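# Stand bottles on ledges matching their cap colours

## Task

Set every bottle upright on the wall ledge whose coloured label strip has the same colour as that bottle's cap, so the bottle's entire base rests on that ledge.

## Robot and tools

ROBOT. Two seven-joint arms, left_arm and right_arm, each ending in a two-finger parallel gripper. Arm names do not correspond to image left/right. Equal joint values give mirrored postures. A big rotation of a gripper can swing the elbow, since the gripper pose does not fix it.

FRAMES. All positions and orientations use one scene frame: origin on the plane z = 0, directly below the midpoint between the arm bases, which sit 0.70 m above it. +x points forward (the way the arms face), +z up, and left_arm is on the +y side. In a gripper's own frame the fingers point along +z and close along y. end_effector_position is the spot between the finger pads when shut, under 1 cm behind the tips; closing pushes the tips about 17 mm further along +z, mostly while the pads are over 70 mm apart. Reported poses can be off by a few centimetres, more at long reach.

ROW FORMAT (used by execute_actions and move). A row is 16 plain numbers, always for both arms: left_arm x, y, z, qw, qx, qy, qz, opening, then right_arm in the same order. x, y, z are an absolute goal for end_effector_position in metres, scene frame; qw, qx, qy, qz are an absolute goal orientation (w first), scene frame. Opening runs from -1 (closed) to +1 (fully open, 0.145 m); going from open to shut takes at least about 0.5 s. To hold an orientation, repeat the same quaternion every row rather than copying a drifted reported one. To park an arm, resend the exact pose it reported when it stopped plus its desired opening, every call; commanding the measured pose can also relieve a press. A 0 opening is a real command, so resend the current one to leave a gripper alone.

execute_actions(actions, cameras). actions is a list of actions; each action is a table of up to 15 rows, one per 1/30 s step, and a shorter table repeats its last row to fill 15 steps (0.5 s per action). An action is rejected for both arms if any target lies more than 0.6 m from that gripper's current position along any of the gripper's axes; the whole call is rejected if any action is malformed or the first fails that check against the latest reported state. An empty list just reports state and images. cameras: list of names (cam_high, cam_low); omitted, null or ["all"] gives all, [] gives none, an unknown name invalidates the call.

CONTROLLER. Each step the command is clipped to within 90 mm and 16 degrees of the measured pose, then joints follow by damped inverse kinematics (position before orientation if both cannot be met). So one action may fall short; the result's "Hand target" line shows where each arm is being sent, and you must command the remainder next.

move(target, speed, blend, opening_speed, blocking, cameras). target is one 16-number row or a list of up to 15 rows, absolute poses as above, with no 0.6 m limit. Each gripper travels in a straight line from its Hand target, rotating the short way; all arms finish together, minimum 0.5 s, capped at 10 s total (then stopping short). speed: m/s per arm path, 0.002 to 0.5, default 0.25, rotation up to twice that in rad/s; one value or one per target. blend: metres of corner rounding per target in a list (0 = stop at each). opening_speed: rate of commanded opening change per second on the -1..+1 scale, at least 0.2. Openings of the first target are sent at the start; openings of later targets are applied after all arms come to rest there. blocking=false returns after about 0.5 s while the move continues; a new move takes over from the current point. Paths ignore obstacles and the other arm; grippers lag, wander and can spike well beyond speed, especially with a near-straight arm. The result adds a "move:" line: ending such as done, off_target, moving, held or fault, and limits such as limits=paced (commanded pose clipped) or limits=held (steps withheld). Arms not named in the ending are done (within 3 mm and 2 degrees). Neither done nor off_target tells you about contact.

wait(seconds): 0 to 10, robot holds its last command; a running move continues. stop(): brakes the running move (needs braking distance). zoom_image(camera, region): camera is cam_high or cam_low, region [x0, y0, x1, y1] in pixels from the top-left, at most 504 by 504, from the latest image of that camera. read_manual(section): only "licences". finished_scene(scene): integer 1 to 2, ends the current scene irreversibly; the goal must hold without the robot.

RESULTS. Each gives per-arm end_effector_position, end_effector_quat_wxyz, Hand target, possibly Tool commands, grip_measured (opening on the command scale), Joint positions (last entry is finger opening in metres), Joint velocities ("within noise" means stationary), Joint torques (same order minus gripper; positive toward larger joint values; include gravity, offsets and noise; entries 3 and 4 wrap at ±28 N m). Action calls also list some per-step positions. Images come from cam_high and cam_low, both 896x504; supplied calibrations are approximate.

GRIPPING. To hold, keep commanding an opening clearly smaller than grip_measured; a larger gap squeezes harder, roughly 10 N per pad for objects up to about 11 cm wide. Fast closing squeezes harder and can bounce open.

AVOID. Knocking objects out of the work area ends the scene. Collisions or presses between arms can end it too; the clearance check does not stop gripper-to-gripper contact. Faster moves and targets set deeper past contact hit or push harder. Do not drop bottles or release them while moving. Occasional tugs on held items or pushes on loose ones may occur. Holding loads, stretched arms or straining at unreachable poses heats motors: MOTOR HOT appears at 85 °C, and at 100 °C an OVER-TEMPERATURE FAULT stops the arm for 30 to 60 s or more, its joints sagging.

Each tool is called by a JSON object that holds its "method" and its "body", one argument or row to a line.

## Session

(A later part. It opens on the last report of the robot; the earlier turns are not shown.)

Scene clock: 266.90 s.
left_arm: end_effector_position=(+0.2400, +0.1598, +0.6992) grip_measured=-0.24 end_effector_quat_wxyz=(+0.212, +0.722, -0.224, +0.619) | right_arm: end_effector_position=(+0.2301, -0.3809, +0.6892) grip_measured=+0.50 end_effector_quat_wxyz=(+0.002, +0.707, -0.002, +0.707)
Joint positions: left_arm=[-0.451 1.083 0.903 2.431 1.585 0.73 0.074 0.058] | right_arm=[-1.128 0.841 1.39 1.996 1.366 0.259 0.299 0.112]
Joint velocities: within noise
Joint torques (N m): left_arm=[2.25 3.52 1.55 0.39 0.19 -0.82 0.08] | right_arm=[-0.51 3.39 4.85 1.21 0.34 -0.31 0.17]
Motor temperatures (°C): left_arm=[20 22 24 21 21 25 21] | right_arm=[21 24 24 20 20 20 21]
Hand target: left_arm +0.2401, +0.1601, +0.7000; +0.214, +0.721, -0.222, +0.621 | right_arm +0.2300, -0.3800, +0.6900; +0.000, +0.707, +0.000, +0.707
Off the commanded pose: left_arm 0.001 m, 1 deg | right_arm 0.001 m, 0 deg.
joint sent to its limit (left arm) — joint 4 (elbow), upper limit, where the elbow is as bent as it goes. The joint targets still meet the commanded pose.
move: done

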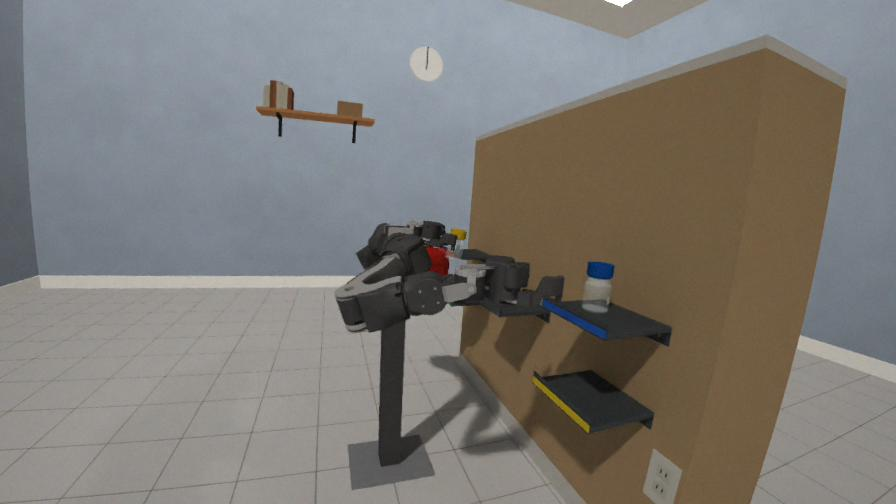

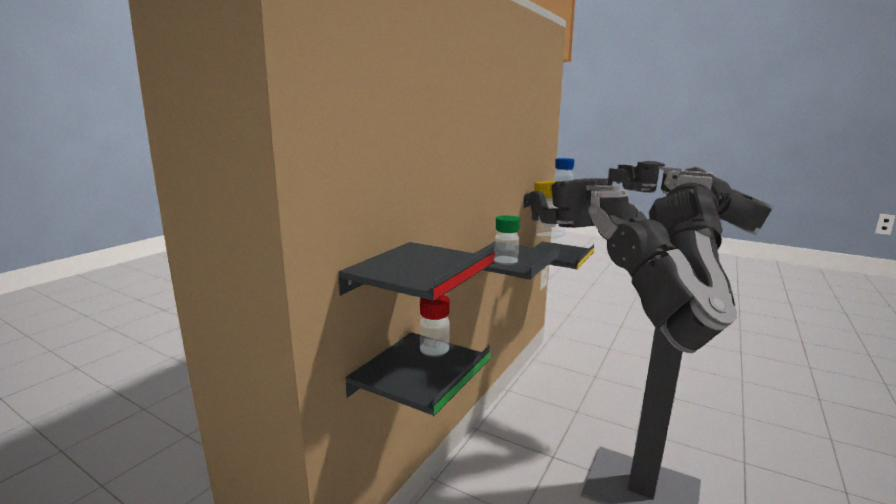

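{"method": "move", "body": {
  "target": [
    [0.30,0.12,0.725,0,0.7071,0,0.7071,-0.75,0.23,-0.36,0.60,0,0.7071,0,0.7071,0.5],
    [0.34,-0.07,0.71,0,0.7071,0,0.7071,-0.75,0.26,-0.36,0.50,0,0.7071,0,0.7071,0.5]
  ],
  "speed": 0.12
}}

Scene clock: 283.13 s.
left_arm: end_effector_position=(+0.3402, -0.0703, +0.7096) grip_measured=-0.24 end_effector_quat_wxyz=(+0.015, +0.700, -0.015, +0.714) | right_arm: end_effector_position=(+0.2603, -0.3615, +0.5011) grip_measured=+0.50 end_effector_quat_wxyz=(+0.002, +0.707, -0.002, +0.707)
Joint positions: left_arm=[1.052 -0.164 -1.102 1.747 1.049 0.575 -1.578 0.058] | right_arm=[-0.657 0.733 0.429 1.619 0.884 -0.311 0.289 0.112]
Joint velocities: within noise
Joint torques (N m): left_arm=[7.87 -2.18 1.83 2.24 -0.5 -0.15 0.01] | right_arm=[0.59 4.97 2.47 2.59 0.25 -0.53 0.15]
Motor temperatures (°C): left_arm=[21 22 24 21 21 25 21] | right_arm=[21 24 24 20 20 20 21]
Hand target: left_arm +0.3402, -0.0698, +0.7099; +0.014, +0.698, -0.013, +0.716 | right_arm +0.2600, -0.3600, +0.5000; +0.000, +0.707, +0.000, +0.707
Off the commanded pose: left_arm 0.000 m, 3 deg | right_arm 0.002 m, 0 deg.
joint sent to its limit (left arm) — joint 2 (shoulder roll), lower limit; joint 7 (wrist yaw), lower limit. The joint targets are off in orientation, not in position.
move: off_target (left_arm); limits=paced

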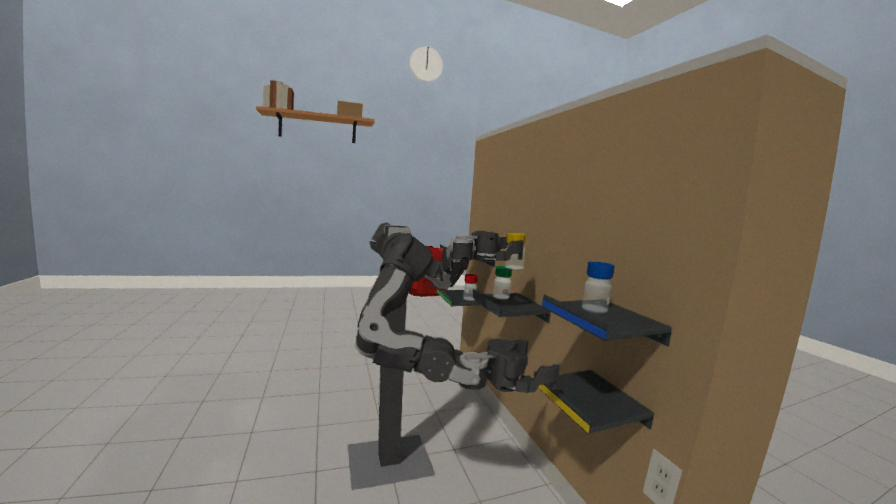

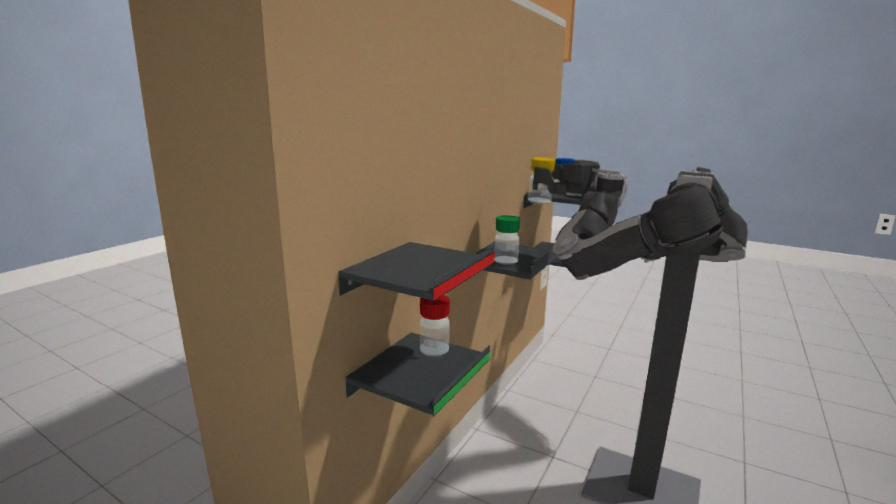

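{"method": "move", "body": {
  "target": [
    [0.368,-0.065,0.66,0.0739,0.7033,-0.0739,0.7033,-0.75,0.26,-0.36,0.50,0,0.7071,0,0.7071,0.5]
  ],
  "speed": 0.08
}}

{"method": "zoom_image", "body": {
  "camera": "cam_high",
  "region": [430, 220, 570, 330]
}}

{"method": "zoom_image", "body": {
  "camera": "cam_low",
  "region": [470, 150, 650, 290]
}}

Scene clock: 302.03 s.
left_arm: end_effector_position=(+0.3684, -0.0639, +0.6603) grip_measured=-0.24 end_effector_quat_wxyz=(+0.072, +0.705, -0.073, +0.702) | right_arm: end_effector_position=(+0.2603, -0.3615, +0.5011) grip_measured=+0.50 end_effector_quat_wxyz=(+0.002, +0.707, -0.002, +0.707)
Joint positions: left_arm=[1.022 0.072 -1.194 1.745 1.052 0.375 -1.261 0.058] | right_arm=[-0.657 0.733 0.429 1.619 0.884 -0.311 0.289 0.112]
Joint velocities: within noise
Joint torques (N m): left_arm=[8.22 -1.73 1.95 2.52 -0.52 -0.41 0.22] | right_arm=[0.62 4.92 2.5 2.61 0.21 -0.54 0.17]
Motor temperatures (°C): left_arm=[23 22 24 21 22 25 21] | right_arm=[20 24 23 20 20 20 21]
Hand target: left_arm +0.3680, -0.0650, +0.6601; +0.074, +0.703, -0.074, +0.703 | right_arm +0.2600, -0.3600, +0.5000; +0.000, +0.707, +0.000, +0.707
Off the commanded pose: left_arm 0.001 m, 0 deg | right_arm 0.002 m, 0 deg.
move: done

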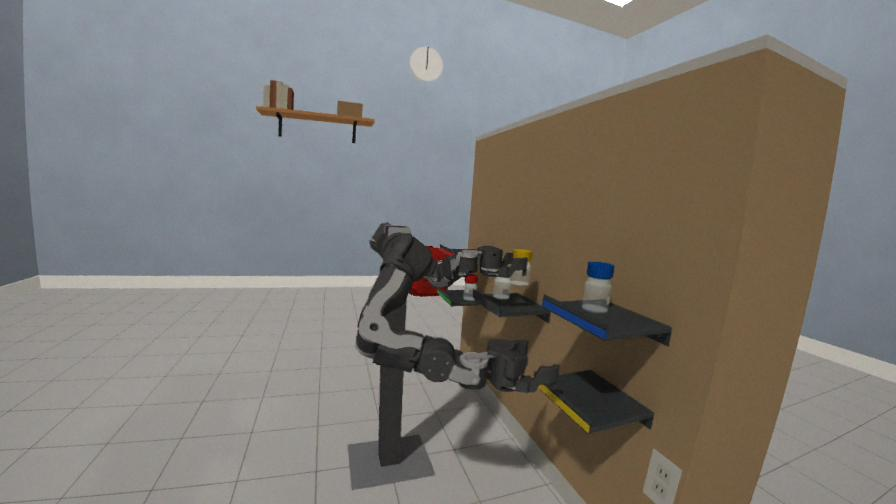

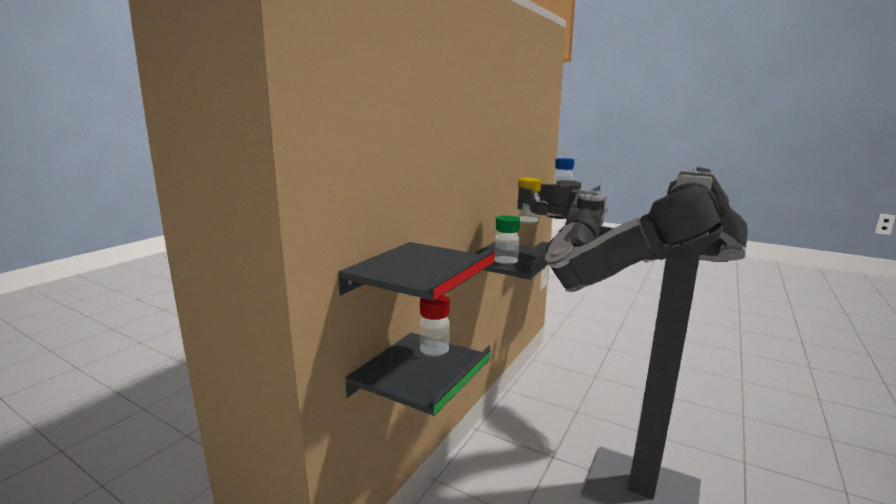

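Scaled by 3.600 from the camera's 896x504 image, which has a finer 1280x720 frame.

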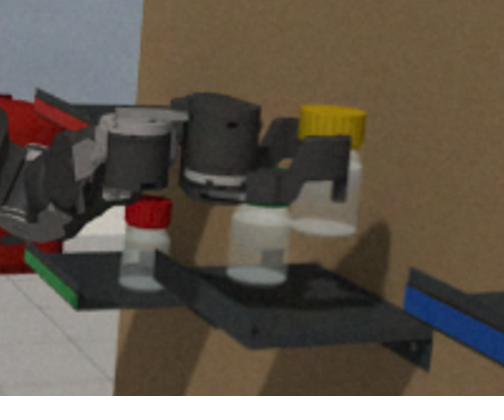

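Scaled by 2.800 from the camera's 896x504 image, which has a finer 1280x720 frame.

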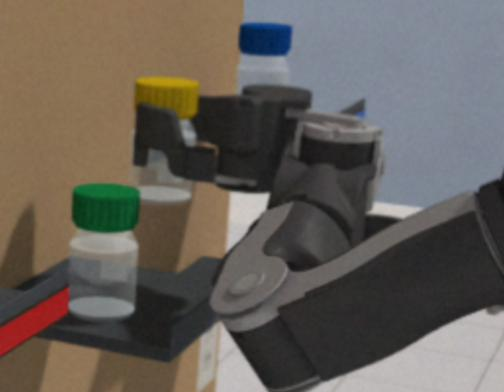

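{"method": "move", "body": {
  "target": [
    [0.368,-0.065,0.608,0.0739,0.7033,-0.0739,0.7033,-0.75,0.26,-0.36,0.50,0,0.7071,0,0.7071,0.5],
    [0.368,-0.065,0.587,0.0739,0.7033,-0.0739,0.7033,-0.75,0.26,-0.36,0.50,0,0.7071,0,0.7071,0.5]
  ],
  "speed": [0.06,0.015]
}}

{"method": "zoom_image", "body": {
  "camera": "cam_high",
  "region": [430, 220, 570, 330]
}}

{"method": "zoom_image", "body": {
  "camera": "cam_low",
  "region": [470, 150, 650, 290]
}}

Scene clock: 315.90 s.
left_arm: end_effector_position=(+0.3677, -0.0653, +0.5879) grip_measured=-0.24 end_effector_quat_wxyz=(+0.074, +0.705, -0.073, +0.702) | right_arm: end_effector_position=(+0.2603, -0.3615, +0.5012) grip_measured=+0.50 end_effector_quat_wxyz=(+0.002, +0.707, -0.002, +0.707)
Joint positions: left_arm=[0.931 0.125 -1.396 1.634 0.944 0.102 -1.21 0.058] | right_arm=[-0.657 0.733 0.429 1.619 0.884 -0.312 0.289 0.112]
Joint velocities: within noise
Joint torques (N m): left_arm=[7.87 -1.31 2.02 2.59 -0.58 -0.45 0.19] | right_arm=[0.57 5.02 2.48 2.52 0.23 -0.53 0.16]
Motor temperatures (°C): left_arm=[24 22 24 21 22 25 21] | right_arm=[20 24 23 20 20 20 21]
Hand target: left_arm +0.3680, -0.0650, +0.5871; +0.074, +0.703, -0.074, +0.703 | right_arm +0.2600, -0.3600, +0.5000; +0.000, +0.707, +0.000, +0.707
Off the commanded pose: left_arm 0.001 m, 0 deg | right_arm 0.002 m, 0 deg.
move: done

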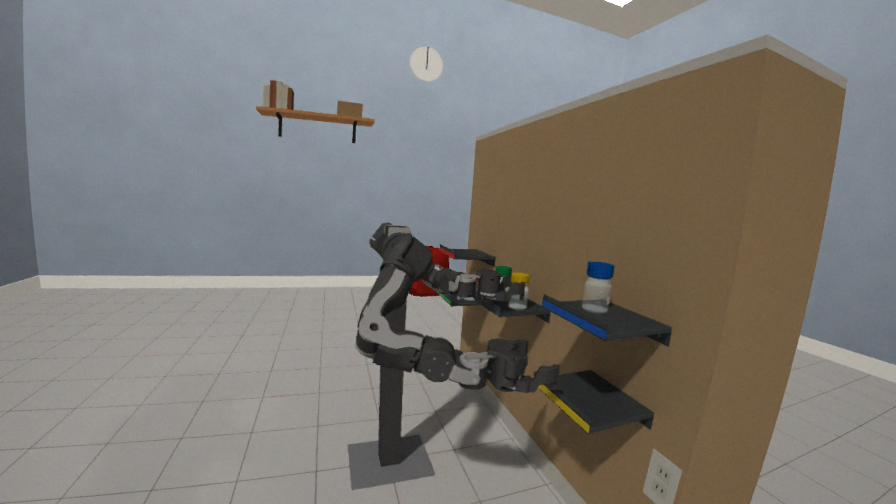

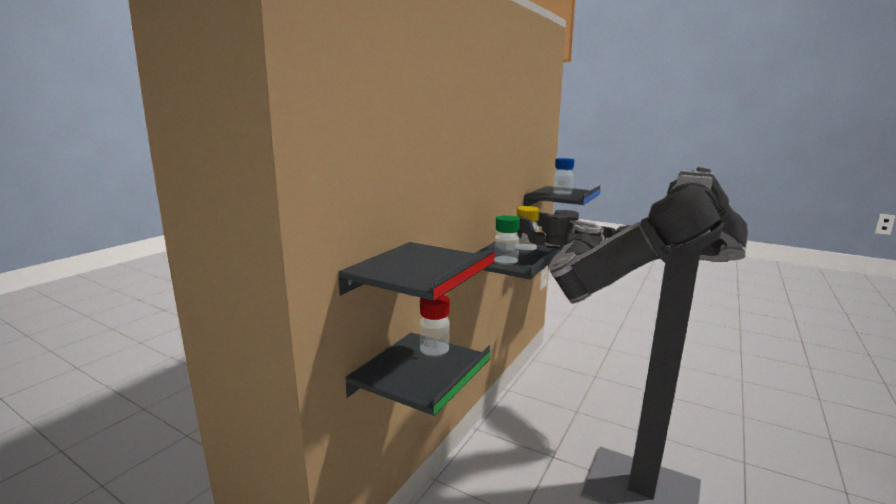

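Scaled by 3.600 from the camera's 896x504 image, which has a finer 1280x720 frame.

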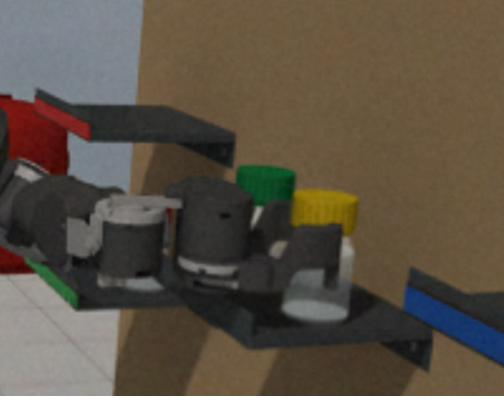

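Scaled by 2.800 from the camera's 896x504 image, which has a finer 1280x720 frame.

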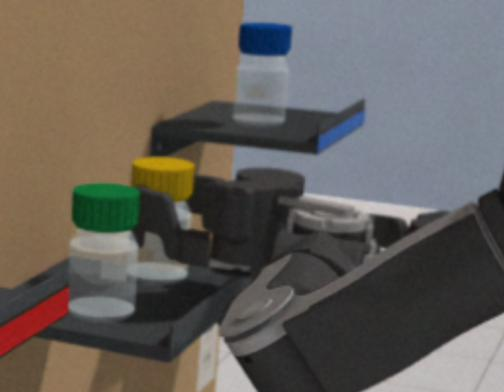

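{"method": "move", "body": {
  "target": [0.368,-0.065,0.575,0.0739,0.7033,-0.0739,0.7033,-0.75,0.26,-0.36,0.50,0,0.7071,0,0.7071,0.5],
  "speed": 0.012
}}

{"method": "zoom_image", "body": {
  "camera": "cam_low",
  "region": [470, 150, 650, 290]
}}

Scene clock: 322.83 s.
left_arm: end_effector_position=(+0.3680, -0.0653, +0.5843) grip_measured=-0.24 end_effector_quat_wxyz=(+0.076, +0.693, -0.071, +0.714) | right_arm: end_effector_position=(+0.2603, -0.3615, +0.5012) grip_measured=+0.50 end_effector_quat_wxyz=(+0.002, +0.707, -0.002, +0.707)
Joint positions: left_arm=[0.917 0.126 -1.415 1.61 0.898 0.057 -1.198 0.058] | right_arm=[-0.657 0.733 0.429 1.619 0.884 -0.312 0.289 0.112]
Joint velocities: within noise
Joint torques (N m): left_arm=[5.42 -1.31 1.99 1.72 0.1 -0.18 0.25] | right_arm=[0.59 4.95 2.52 2.59 0.23 -0.5 0.14]
Motor temperatures (°C): left_arm=[24 22 24 21 22 25 21] | right_arm=[20 24 23 20 20 20 21]
Hand target: left_arm +0.3678, -0.0649, +0.5751; +0.074, +0.703, -0.074, +0.703 | right_arm +0.2600, -0.3600, +0.5000; +0.000, +0.707, +0.000, +0.707
Off the commanded pose: left_arm 0.009 m, 2 deg | right_arm 0.002 m, 0 deg.
move: off_target (left_arm)

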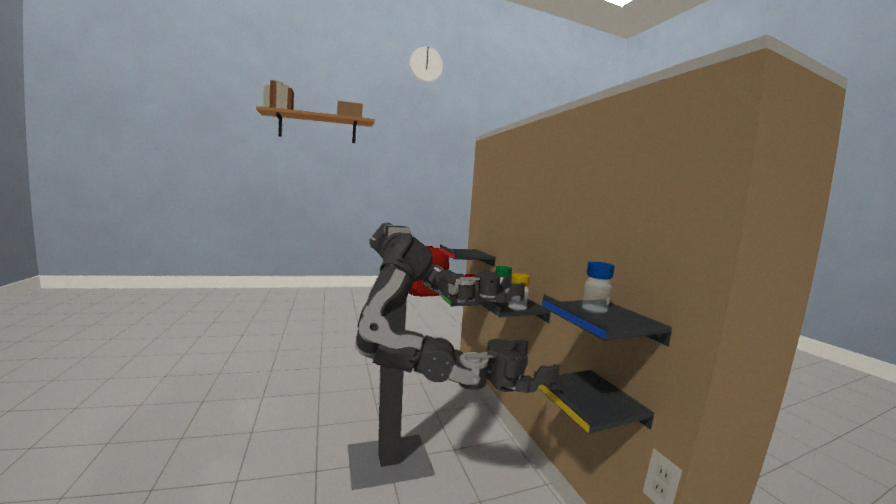

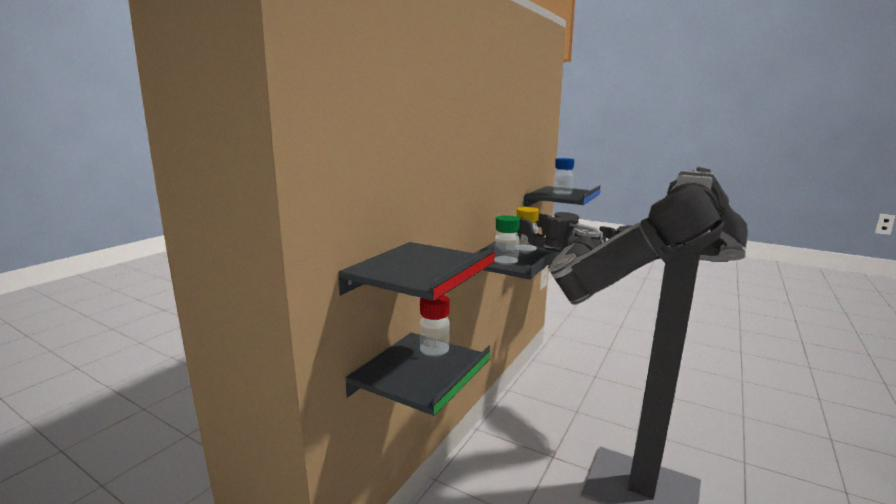

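Scaled by 2.800 from the camera's 896x504 image, which has a finer 1280x720 frame.

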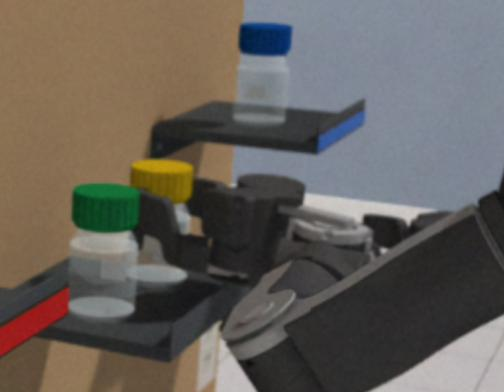

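{"method": "move", "body": {
  "target": [
    [0.368,-0.065,0.582,0.0739,0.7033,-0.0739,0.7033,-0.75,0.26,-0.36,0.50,0,0.7071,0,0.7071,0.5],
    [0.368,-0.065,0.584,0.0739,0.7033,-0.0739,0.7033,0.1,0.26,-0.36,0.50,0,0.7071,0,0.7071,0.5]
  ],
  "opening_speed": 0.7,
  "speed": 0.03,
  "cameras": ["cam_high"]
}}

{"method": "move", "body": {
  "target": [
    [0.25,-0.04,0.588,0.0739,0.7033,-0.0739,0.7033,0.1,0.26,-0.36,0.50,0,0.7071,0,0.7071,0.5]
  ],
  "speed": 0.08
}}

{"method": "zoom_image", "body": {
  "camera": "cam_high",
  "region": [430, 220, 570, 330]
}}

{"method": "zoom_image", "body": {
  "camera": "cam_low",
  "region": [470, 150, 650, 290]
}}

Scene clock: 338.43 s.
left_arm: end_effector_position=(+0.3682, -0.0651, +0.5841) grip_measured=+0.10 end_effector_quat_wxyz=(+0.074, +0.702, -0.073, +0.704) | right_arm: end_effector_position=(+0.2603, -0.3615, +0.5012) grip_measured=+0.50 end_effector_quat_wxyz=(+0.002, +0.707, -0.002, +0.707)
Joint positions: left_arm=[0.918 0.126 -1.399 1.621 0.924 0.09 -1.198 0.083] | right_arm=[-0.657 0.733 0.429 1.619 0.884 -0.312 0.289 0.112]
Joint velocities: within noise
Joint torques (N m): left_arm=[8.11 -1.67 2.69 3.71 -0.32 -0.21 0.06] | right_arm=[0.57 5.05 2.5 2.58 0.24 -0.52 0.16]
Motor temperatures (°C): left_arm=[23 22 24 21 22 24 21] | right_arm=[20 24 23 20 20 20 21]
Hand target: left_arm +0.3680, -0.0650, +0.5839; +0.074, +0.703, -0.074, +0.703 | right_arm +0.2600, -0.3600, +0.5000; +0.000, +0.707, +0.000, +0.707
Off the commanded pose: left_arm 0.000 m, 0 deg | right_arm 0.002 m, 0 deg.
move: done
Images, in order (width x height): cam_high 896x504.

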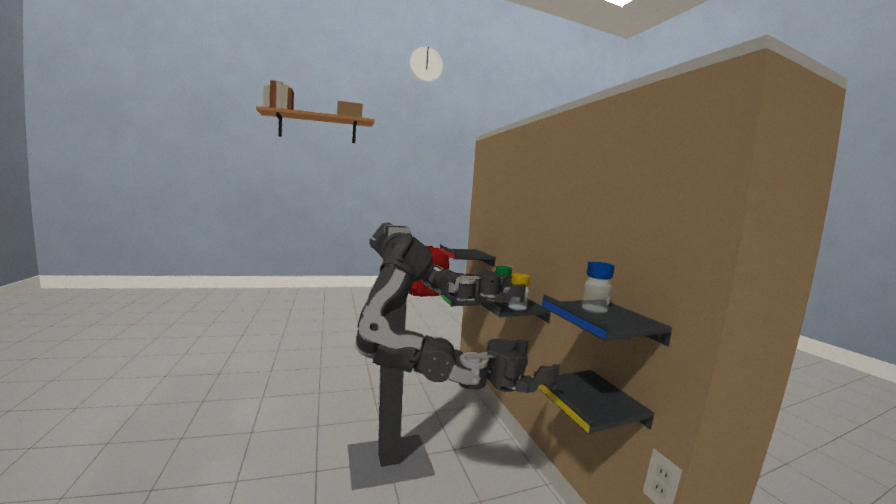

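Scene clock: 340.33 s.
left_arm: end_effector_position=(+0.2497, -0.0410, +0.5879) grip_measured=+0.10 end_effector_quat_wxyz=(+0.077, +0.703, -0.075, +0.703) | right_arm: end_effector_position=(+0.2603, -0.3615, +0.5012) grip_measured=+0.50 end_effector_quat_wxyz=(+0.002, +0.707, -0.002, +0.707)
Joint positions: left_arm=[0.678 0.197 -1.56 2.12 0.714 0.276 -1.576 0.083] | right_arm=[-0.657 0.733 0.429 1.619 0.884 -0.312 0.289 0.112]
Joint velocities: within noise
Joint torques (N m): left_arm=[4.97 -1.54 1.78 3.99 -0.44 0.03 -0.03] | right_arm=[0.49 4.92 2.5 2.56 0.22 -0.51 0.14]
Motor temperatures (°C): left_arm=[23 22 24 21 22 24 21] | right_arm=[20 24 23 20 20 20 21]
Hand target: left_arm +0.2500, -0.0400, +0.5880; +0.074, +0.703, -0.074, +0.703 | right_arm +0.2600, -0.3600, +0.5000; +0.000, +0.707, +0.000, +0.707
Off the commanded pose: left_arm 0.001 m, 0 deg | right_arm 0.002 m, 0 deg.
move: done

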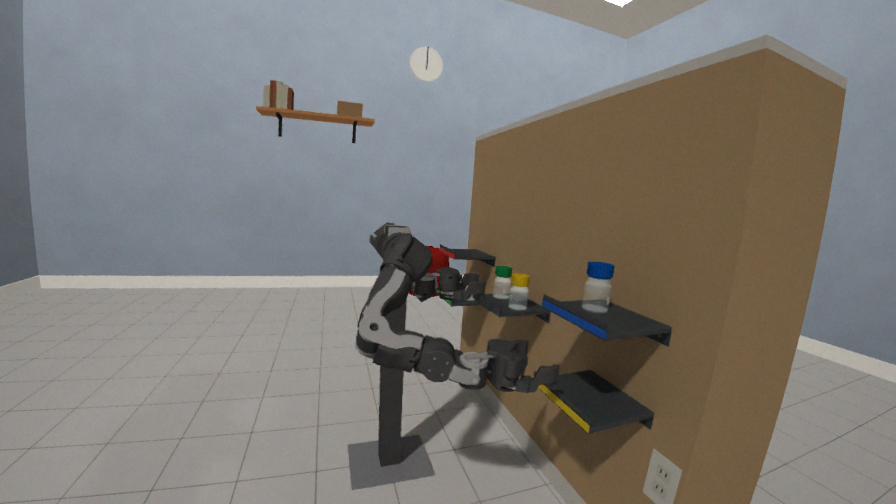

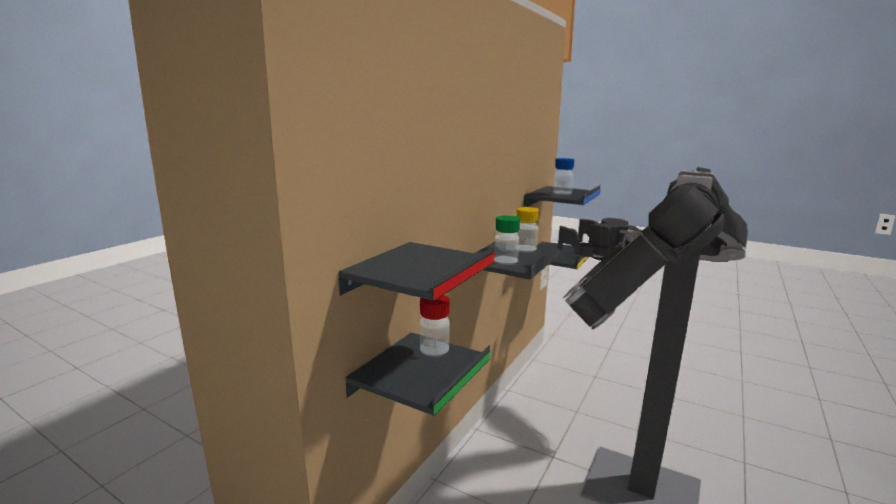

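Scaled by 3.600 from the camera's 896x504 image, which has a finer 1280x720 frame.

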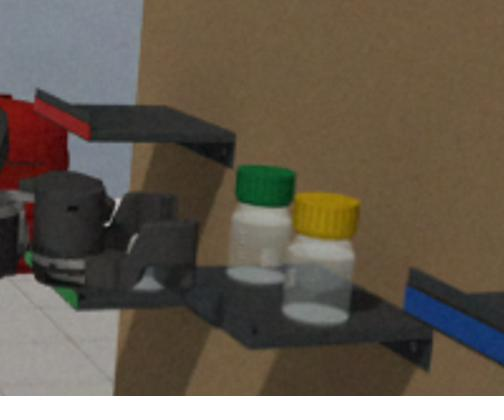

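Scaled by 2.800 from the camera's 896x504 image, which has a finer 1280x720 frame.

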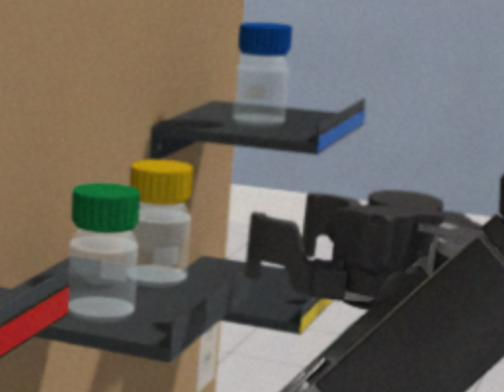

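{"method": "move", "body": {
  "target": [
    [0.24,0.20,0.56,0,0.7071,0,0.7071,1,0.23,-0.28,0.55,0,0.7071,0,0.7071,0.2],
    [0.265,0.336,0.4885,0,0.7071,0,0.7071,1,0.25,-0.069,0.592,0,0.7071,0,0.7071,0.2]
  ],
  "speed": 0.15
}}

{"method": "zoom_image", "body": {
  "camera": "cam_high",
  "region": [430, 220, 570, 330]
}}

{"method": "zoom_image", "body": {
  "camera": "cam_low",
  "region": [400, 180, 600, 360]
}}

Scene clock: 356.03 s.
left_arm: end_effector_position=(+0.2660, +0.3351, +0.4892) grip_measured=+1.00 end_effector_quat_wxyz=(-0.031, +0.773, -0.007, +0.633) | right_arm: end_effector_position=(+0.2497, -0.0680, +0.5935) grip_measured=+0.20 end_effector_quat_wxyz=(-0.004, +0.705, +0.000, +0.709)
Joint positions: left_arm=[0.537 1.6 -1.563 1.808 1.284 -0.788 -0.389 0.145] | right_arm=[-0.317 0.116 -0.678 2.393 -0.124 0.493 -0.613 0.09]
Joint velocities: within noise
Joint torques (N m): left_arm=[3.23 6.55 1.13 0.79 0.04 -0.59 0.22] | right_arm=[0.54 -1.41 0.01 3.34 -0.26 -0.21 -0.1]
Motor temperatures (°C): left_arm=[23 22 24 22 22 24 21] | right_arm=[20 24 23 20 20 20 21]
Hand target: left_arm +0.2653, +0.3359, +0.4887; -0.031, +0.774, -0.008, +0.632 | right_arm +0.2500, -0.0690, +0.5920; +0.000, +0.707, +0.000, +0.707
Off the commanded pose: left_arm 0.002 m, 12 deg | right_arm 0.002 m, 1 deg.
joint read past its limit (left arm) — joint 6 (wrist pitch), lower limit.
joint sent to its limit (left arm) — joint 3 (upper arm roll), lower limit; joint 6 (wrist pitch), lower limit. The joint targets are off in orientation, not in position.
move: off_target (left_arm)

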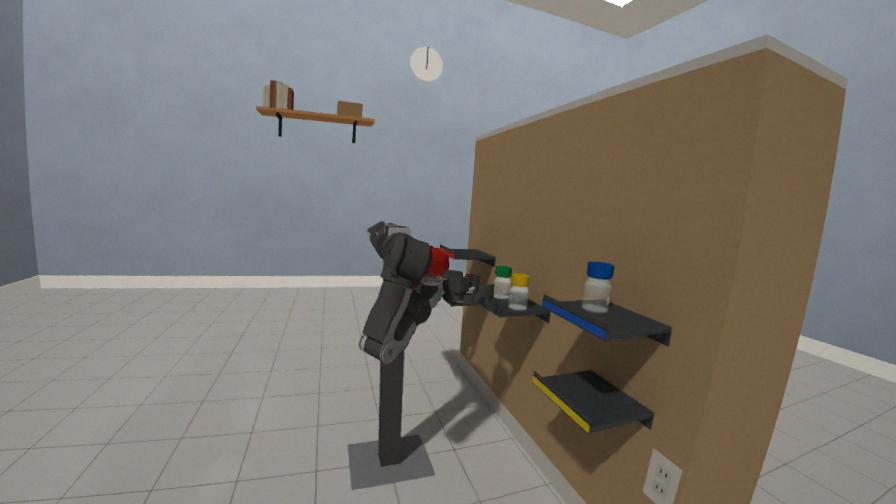

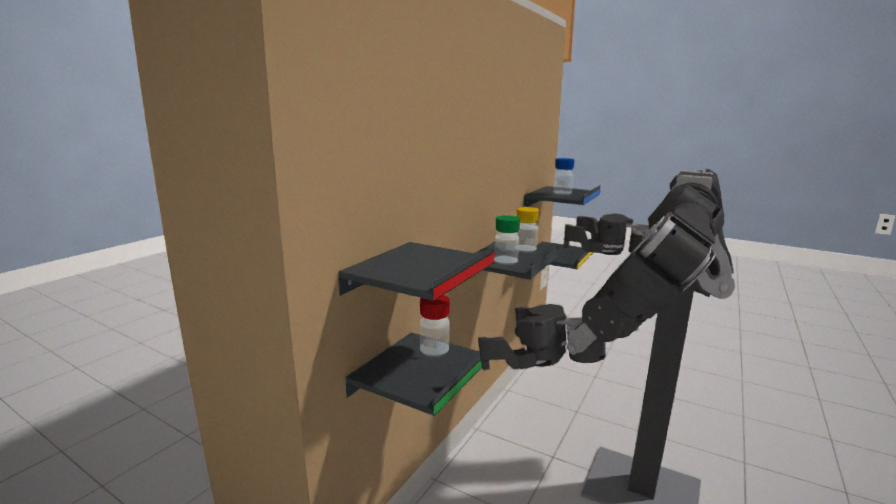

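Scaled by 3.600 from the camera's 896x504 image, which has a finer 1280x720 frame.

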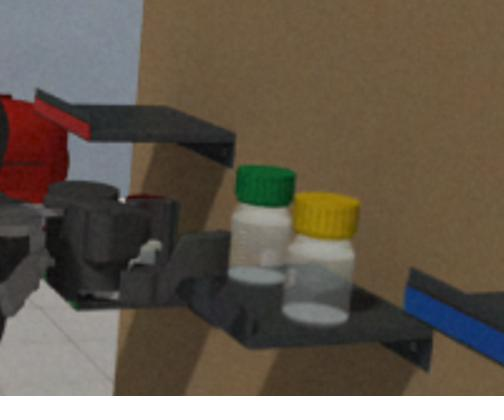

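Scaled by 2.520 from the camera's 896x504 image, which has a finer 1280x720 frame.

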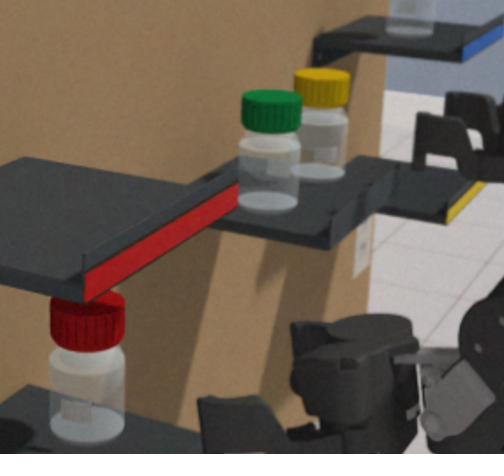

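{"method": "move", "body": {
  "target": [
    [0.22,0.25,0.56,0,0.7071,0,0.7071,1,0.30,-0.069,0.592,0,0.7071,0,0.7071,0.2],
    [0.22,0.18,0.68,0.213,0.721,-0.221,0.622,1,0.368,-0.069,0.592,0,0.7071,0,0.7071,0.2]
  ],
  "speed": [0.12,0.12]
}}

{"method": "zoom_image", "body": {
  "camera": "cam_high",
  "region": [430, 220, 570, 330]
}}

{"method": "zoom_image", "body": {
  "camera": "cam_low",
  "region": [460, 180, 600, 290]
}}

Scene clock: 375.80 s.
left_arm: end_effector_position=(+0.2209, +0.1795, +0.6815) grip_measured=+1.00 end_effector_quat_wxyz=(+0.236, +0.753, -0.277, +0.548) | right_arm: end_effector_position=(+0.3674, -0.0689, +0.5921) grip_measured=+0.20 end_effector_quat_wxyz=(+0.001, +0.707, +0.000, +0.707)
Joint positions: left_arm=[1.846 2.009 -1.562 2.318 1.578 0.554 0.465 0.145] | right_arm=[0.206 0.047 -0.474 1.952 0.157 0.54 -0.541 0.09]
Joint velocities: within noise
Joint torques (N m): left_arm=[1.57 -0.99 1.42 0.09 0.38 -0.4 -0.01] | right_arm=[4.44 -1.07 0.69 3.34 -0.08 -0.49 0.09]
Motor temperatures (°C): left_arm=[22 23 24 21 22 24 21] | right_arm=[21 24 23 20 20 20 21]
Hand target: left_arm +0.2209, +0.1798, +0.6803; +0.236, +0.755, -0.274, +0.547 | right_arm +0.3680, -0.0689, +0.5920; +0.000, +0.707, +0.000, +0.707
Off the commanded pose: left_arm 0.002 m, 12 deg | right_arm 0.001 m, 0 deg.
joint sent to its limit (left arm) — joint 2 (shoulder roll), upper limit; joint 3 (upper arm roll), lower limit. The joint targets are off in orientation, not in position.
move: off_target (left_arm); limits=paced

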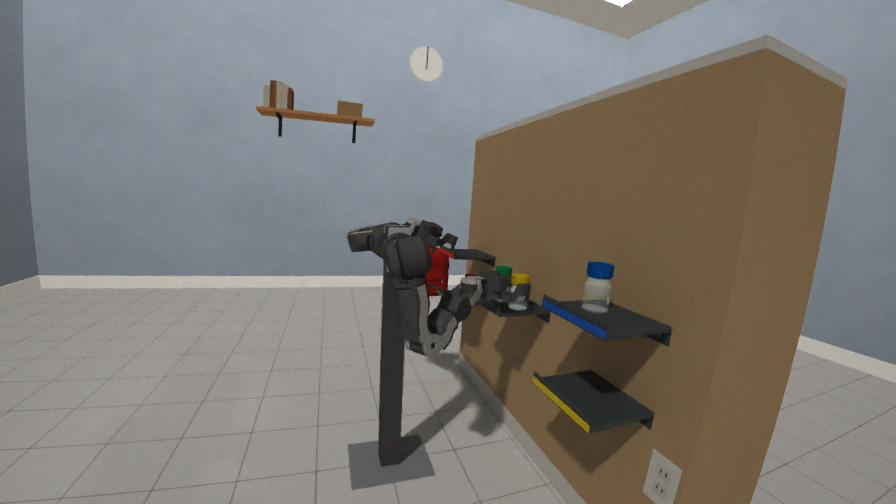

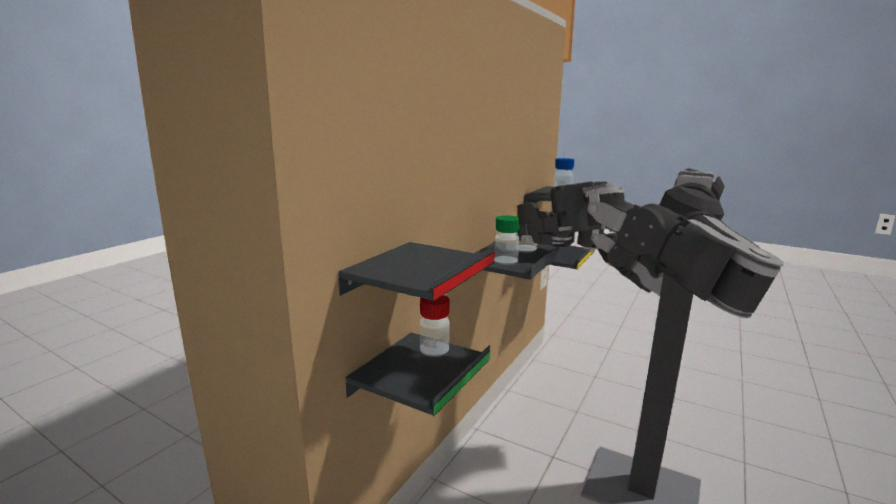

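Scaled by 3.600 from the camera's 896x504 image, which has a finer 1280x720 frame.

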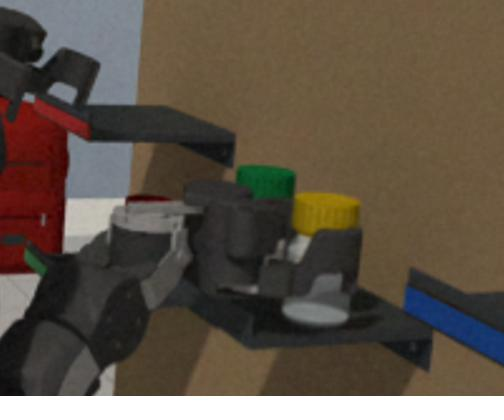

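Scaled by 3.600 from the camera's 896x504 image, which has a finer 1280x720 frame.

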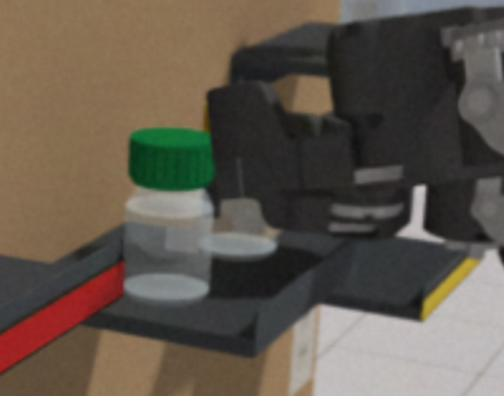

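{"method": "move", "body": {
  "target": [0.22,0.18,0.68,0.236,0.753,-0.277,0.548,1,0.368,-0.069,0.592,0,0.7071,0,0.7071,-0.75],
  "opening_speed": 0.8,
  "cameras": ["cam_high"]
}}

{"method": "move", "body": {
  "target": [
    [0.22,0.18,0.68,0.236,0.753,-0.277,0.548,1,0.368,-0.069,0.645,0,0.7071,0,0.7071,-0.75],
    [0.22,0.18,0.68,0.236,0.753,-0.277,0.548,1,0.23,-0.09,0.645,0,0.7071,0,0.7071,-0.75]
  ],
  "speed": 0.1
}}

Scene clock: 396.13 s.
left_arm: end_effector_position=(+0.2207, +0.1796, +0.6811) grip_measured=+1.00 end_effector_quat_wxyz=(+0.235, +0.753, -0.279, +0.547) | right_arm: end_effector_position=(+0.3674, -0.0691, +0.5921) grip_measured=-0.24 end_effector_quat_wxyz=(+0.001, +0.707, +0.000, +0.707)
Joint positions: left_arm=[1.846 2.009 -1.562 2.318 1.571 0.555 0.47 0.145] | right_arm=[0.206 0.048 -0.474 1.952 0.157 0.54 -0.541 0.058]
Joint velocities: within noise
Joint torques (N m): left_arm=[1.49 -0.99 1.48 -0.58 0.28 -0.46 0.26] | right_arm=[4.5 -1.28 0.68 3.28 -0.09 -0.5 0.11]
Motor temperatures (°C): left_arm=[21 22 23 21 22 24 21] | right_arm=[21 23 22 20 20 20 21]
Hand target: left_arm +0.2203, +0.1798, +0.6801; +0.237, +0.754, -0.279, +0.546 | right_arm +0.3680, -0.0690, +0.5919; +0.000, +0.707, +0.000, +0.707
Off the commanded pose: left_arm 0.001 m, 0 deg | right_arm 0.001 m, 0 deg.
joint sent to its limit (left arm) — joint 2 (shoulder roll), upper limit. The joint targets still meet the commanded pose.
move: done
Images, in order (width x height): cam_high 896x504.

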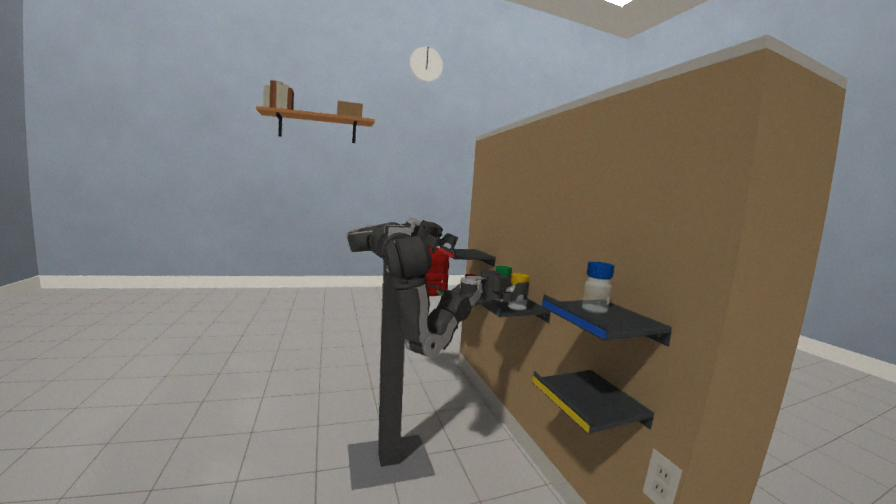

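Scene clock: 398.60 s.
left_arm: end_effector_position=(+0.2207, +0.1796, +0.6811) grip_measured=+1.00 end_effector_quat_wxyz=(+0.235, +0.753, -0.279, +0.547) | right_arm: end_effector_position=(+0.2310, -0.0885, +0.6429) grip_measured=-0.24 end_effector_quat_wxyz=(+0.083, +0.639, -0.078, +0.761)
Joint positions: left_arm=[1.846 2.009 -1.562 2.318 1.571 0.555 0.47 0.145] | right_arm=[0.11 0.301 -1.088 2.44 0.088 0.596 -1.384 0.058]
Joint velocities: within noise
Joint torques (N m): left_arm=[1.49 -0.99 1.5 -0.57 0.28 -0.46 0.26] | right_arm=[2.33 -0.46 0.17 3.4 -0.71 -0.18 -0.12]
Motor temperatures (°C): left_arm=[21 22 23 21 22 24 21] | right_arm=[21 23 22 20 20 20 21]
Hand target: left_arm +0.2203, +0.1798, +0.6801; +0.237, +0.754, -0.279, +0.546 | right_arm +0.2304, -0.0896, +0.6447; +0.084, +0.635, -0.081, +0.764
Off the commanded pose: left_arm 0.001 m, 0 deg | right_arm 0.003 m, 16 deg; orientation clipped.
joint sent to its limit (left arm) — joint 2 (shoulder roll), upper limit. The joint targets still meet the commanded pose.
joint sent to its limit (right arm) — joint 4 (elbow), upper limit, where the elbow is as bent as it goes. The joint targets are off in orientation, not in position.
move: off_target (right_arm); limits=paced

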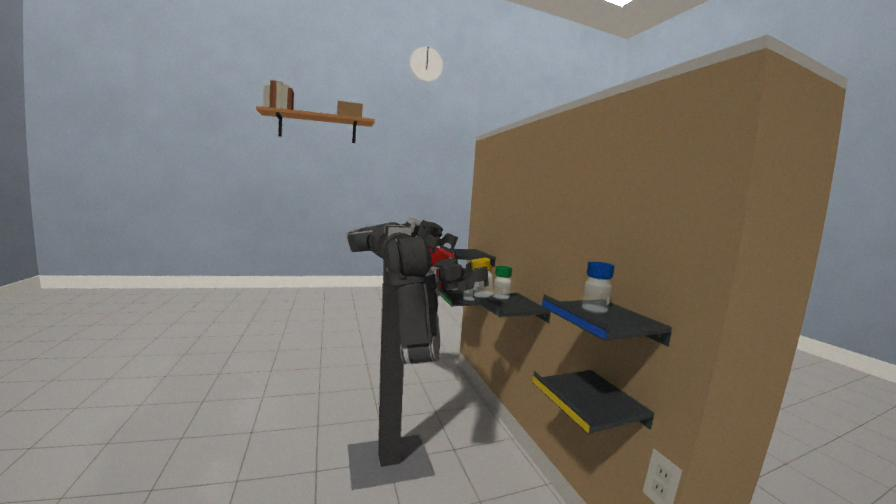

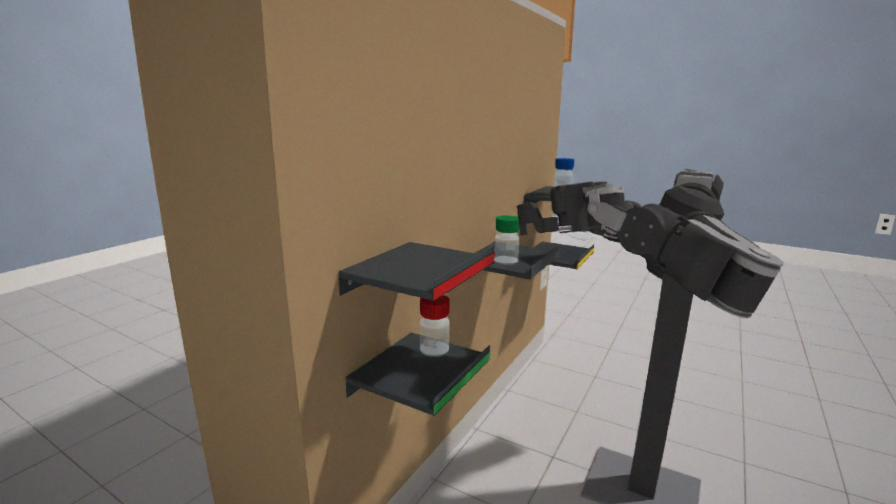

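{"method": "move", "body": {
  "target": [
    [0.22,0.18,0.68,0.236,0.753,-0.277,0.548,1,0.245,-0.20,0.60,0,0.7071,0,0.7071,-0.75],
    [0.22,0.18,0.68,0.236,0.753,-0.277,0.548,1,0.225,-0.30,0.55,0,0.7071,0,0.7071,-0.75]
  ],
  "speed": 0.1
}}

Scene clock: 408.10 s.
left_arm: end_effector_position=(+0.2207, +0.1796, +0.6811) grip_measured=+1.00 end_effector_quat_wxyz=(+0.235, +0.753, -0.279, +0.547) | right_arm: end_effector_position=(+0.2256, -0.2996, +0.5497) grip_measured=-0.24 end_effector_quat_wxyz=(+0.051, +0.764, +0.006, +0.643)
Joint positions: left_arm=[1.846 2.009 -1.562 2.318 1.571 0.555 0.47 0.145] | right_arm=[0.5 1.877 -1.571 2.233 1.068 -0.781 -0.674 0.058]
Joint velocities: within noise
Joint torques (N m): left_arm=[1.46 -0.99 1.48 -0.58 0.28 -0.46 0.25] | right_arm=[1.57 6.03 1.39 1.18 -0.17 -0.46 0.11]
Motor temperatures (°C): left_arm=[21 22 23 21 22 24 21] | right_arm=[21 24 22 20 20 20 21]
Hand target: left_arm +0.2203, +0.1798, +0.6801; +0.237, +0.754, -0.279, +0.546 | right_arm +0.2254, -0.2998, +0.5502; +0.051, +0.763, +0.007, +0.644
Off the commanded pose: left_arm 0.001 m, 0 deg | right_arm 0.001 m, 11 deg.
joint sent to its limit (left arm) — joint 2 (shoulder roll), upper limit. The joint targets still meet the commanded pose.
joint sent to its limit (right arm) — joint 3 (upper arm roll), lower limit; joint 6 (wrist pitch), lower limit. The joint targets are off in orientation, not in position.
move: off_target (right_arm)

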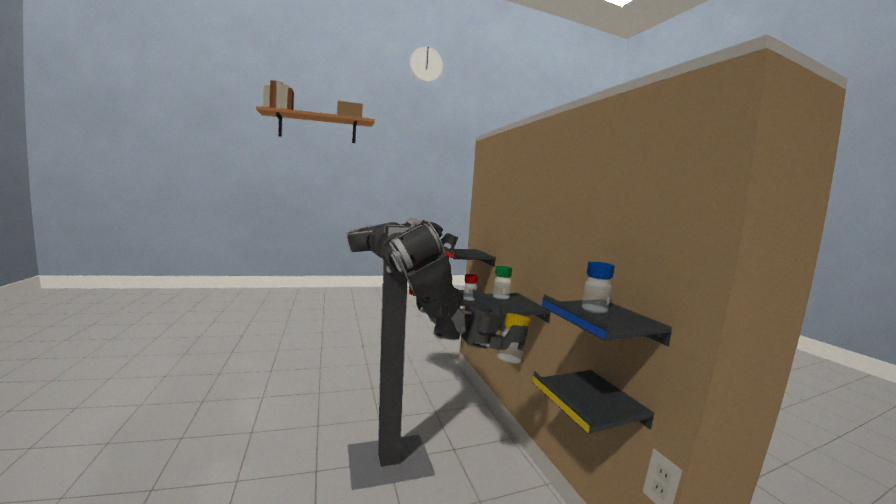

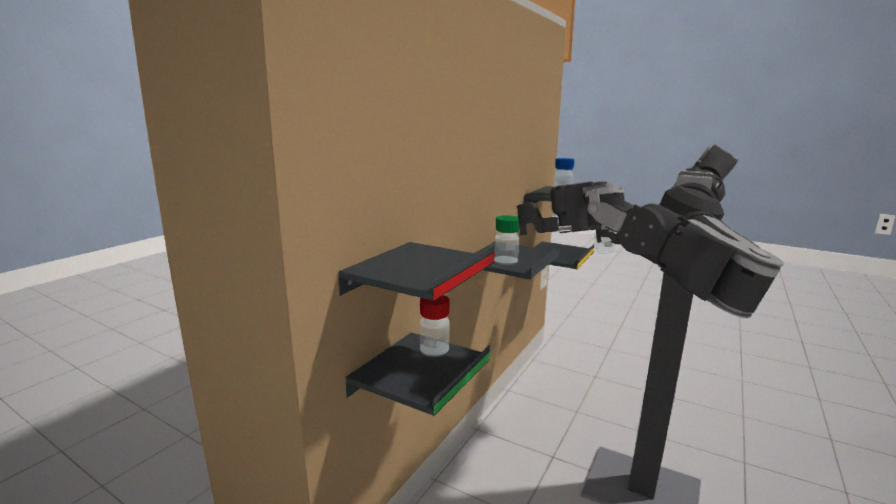

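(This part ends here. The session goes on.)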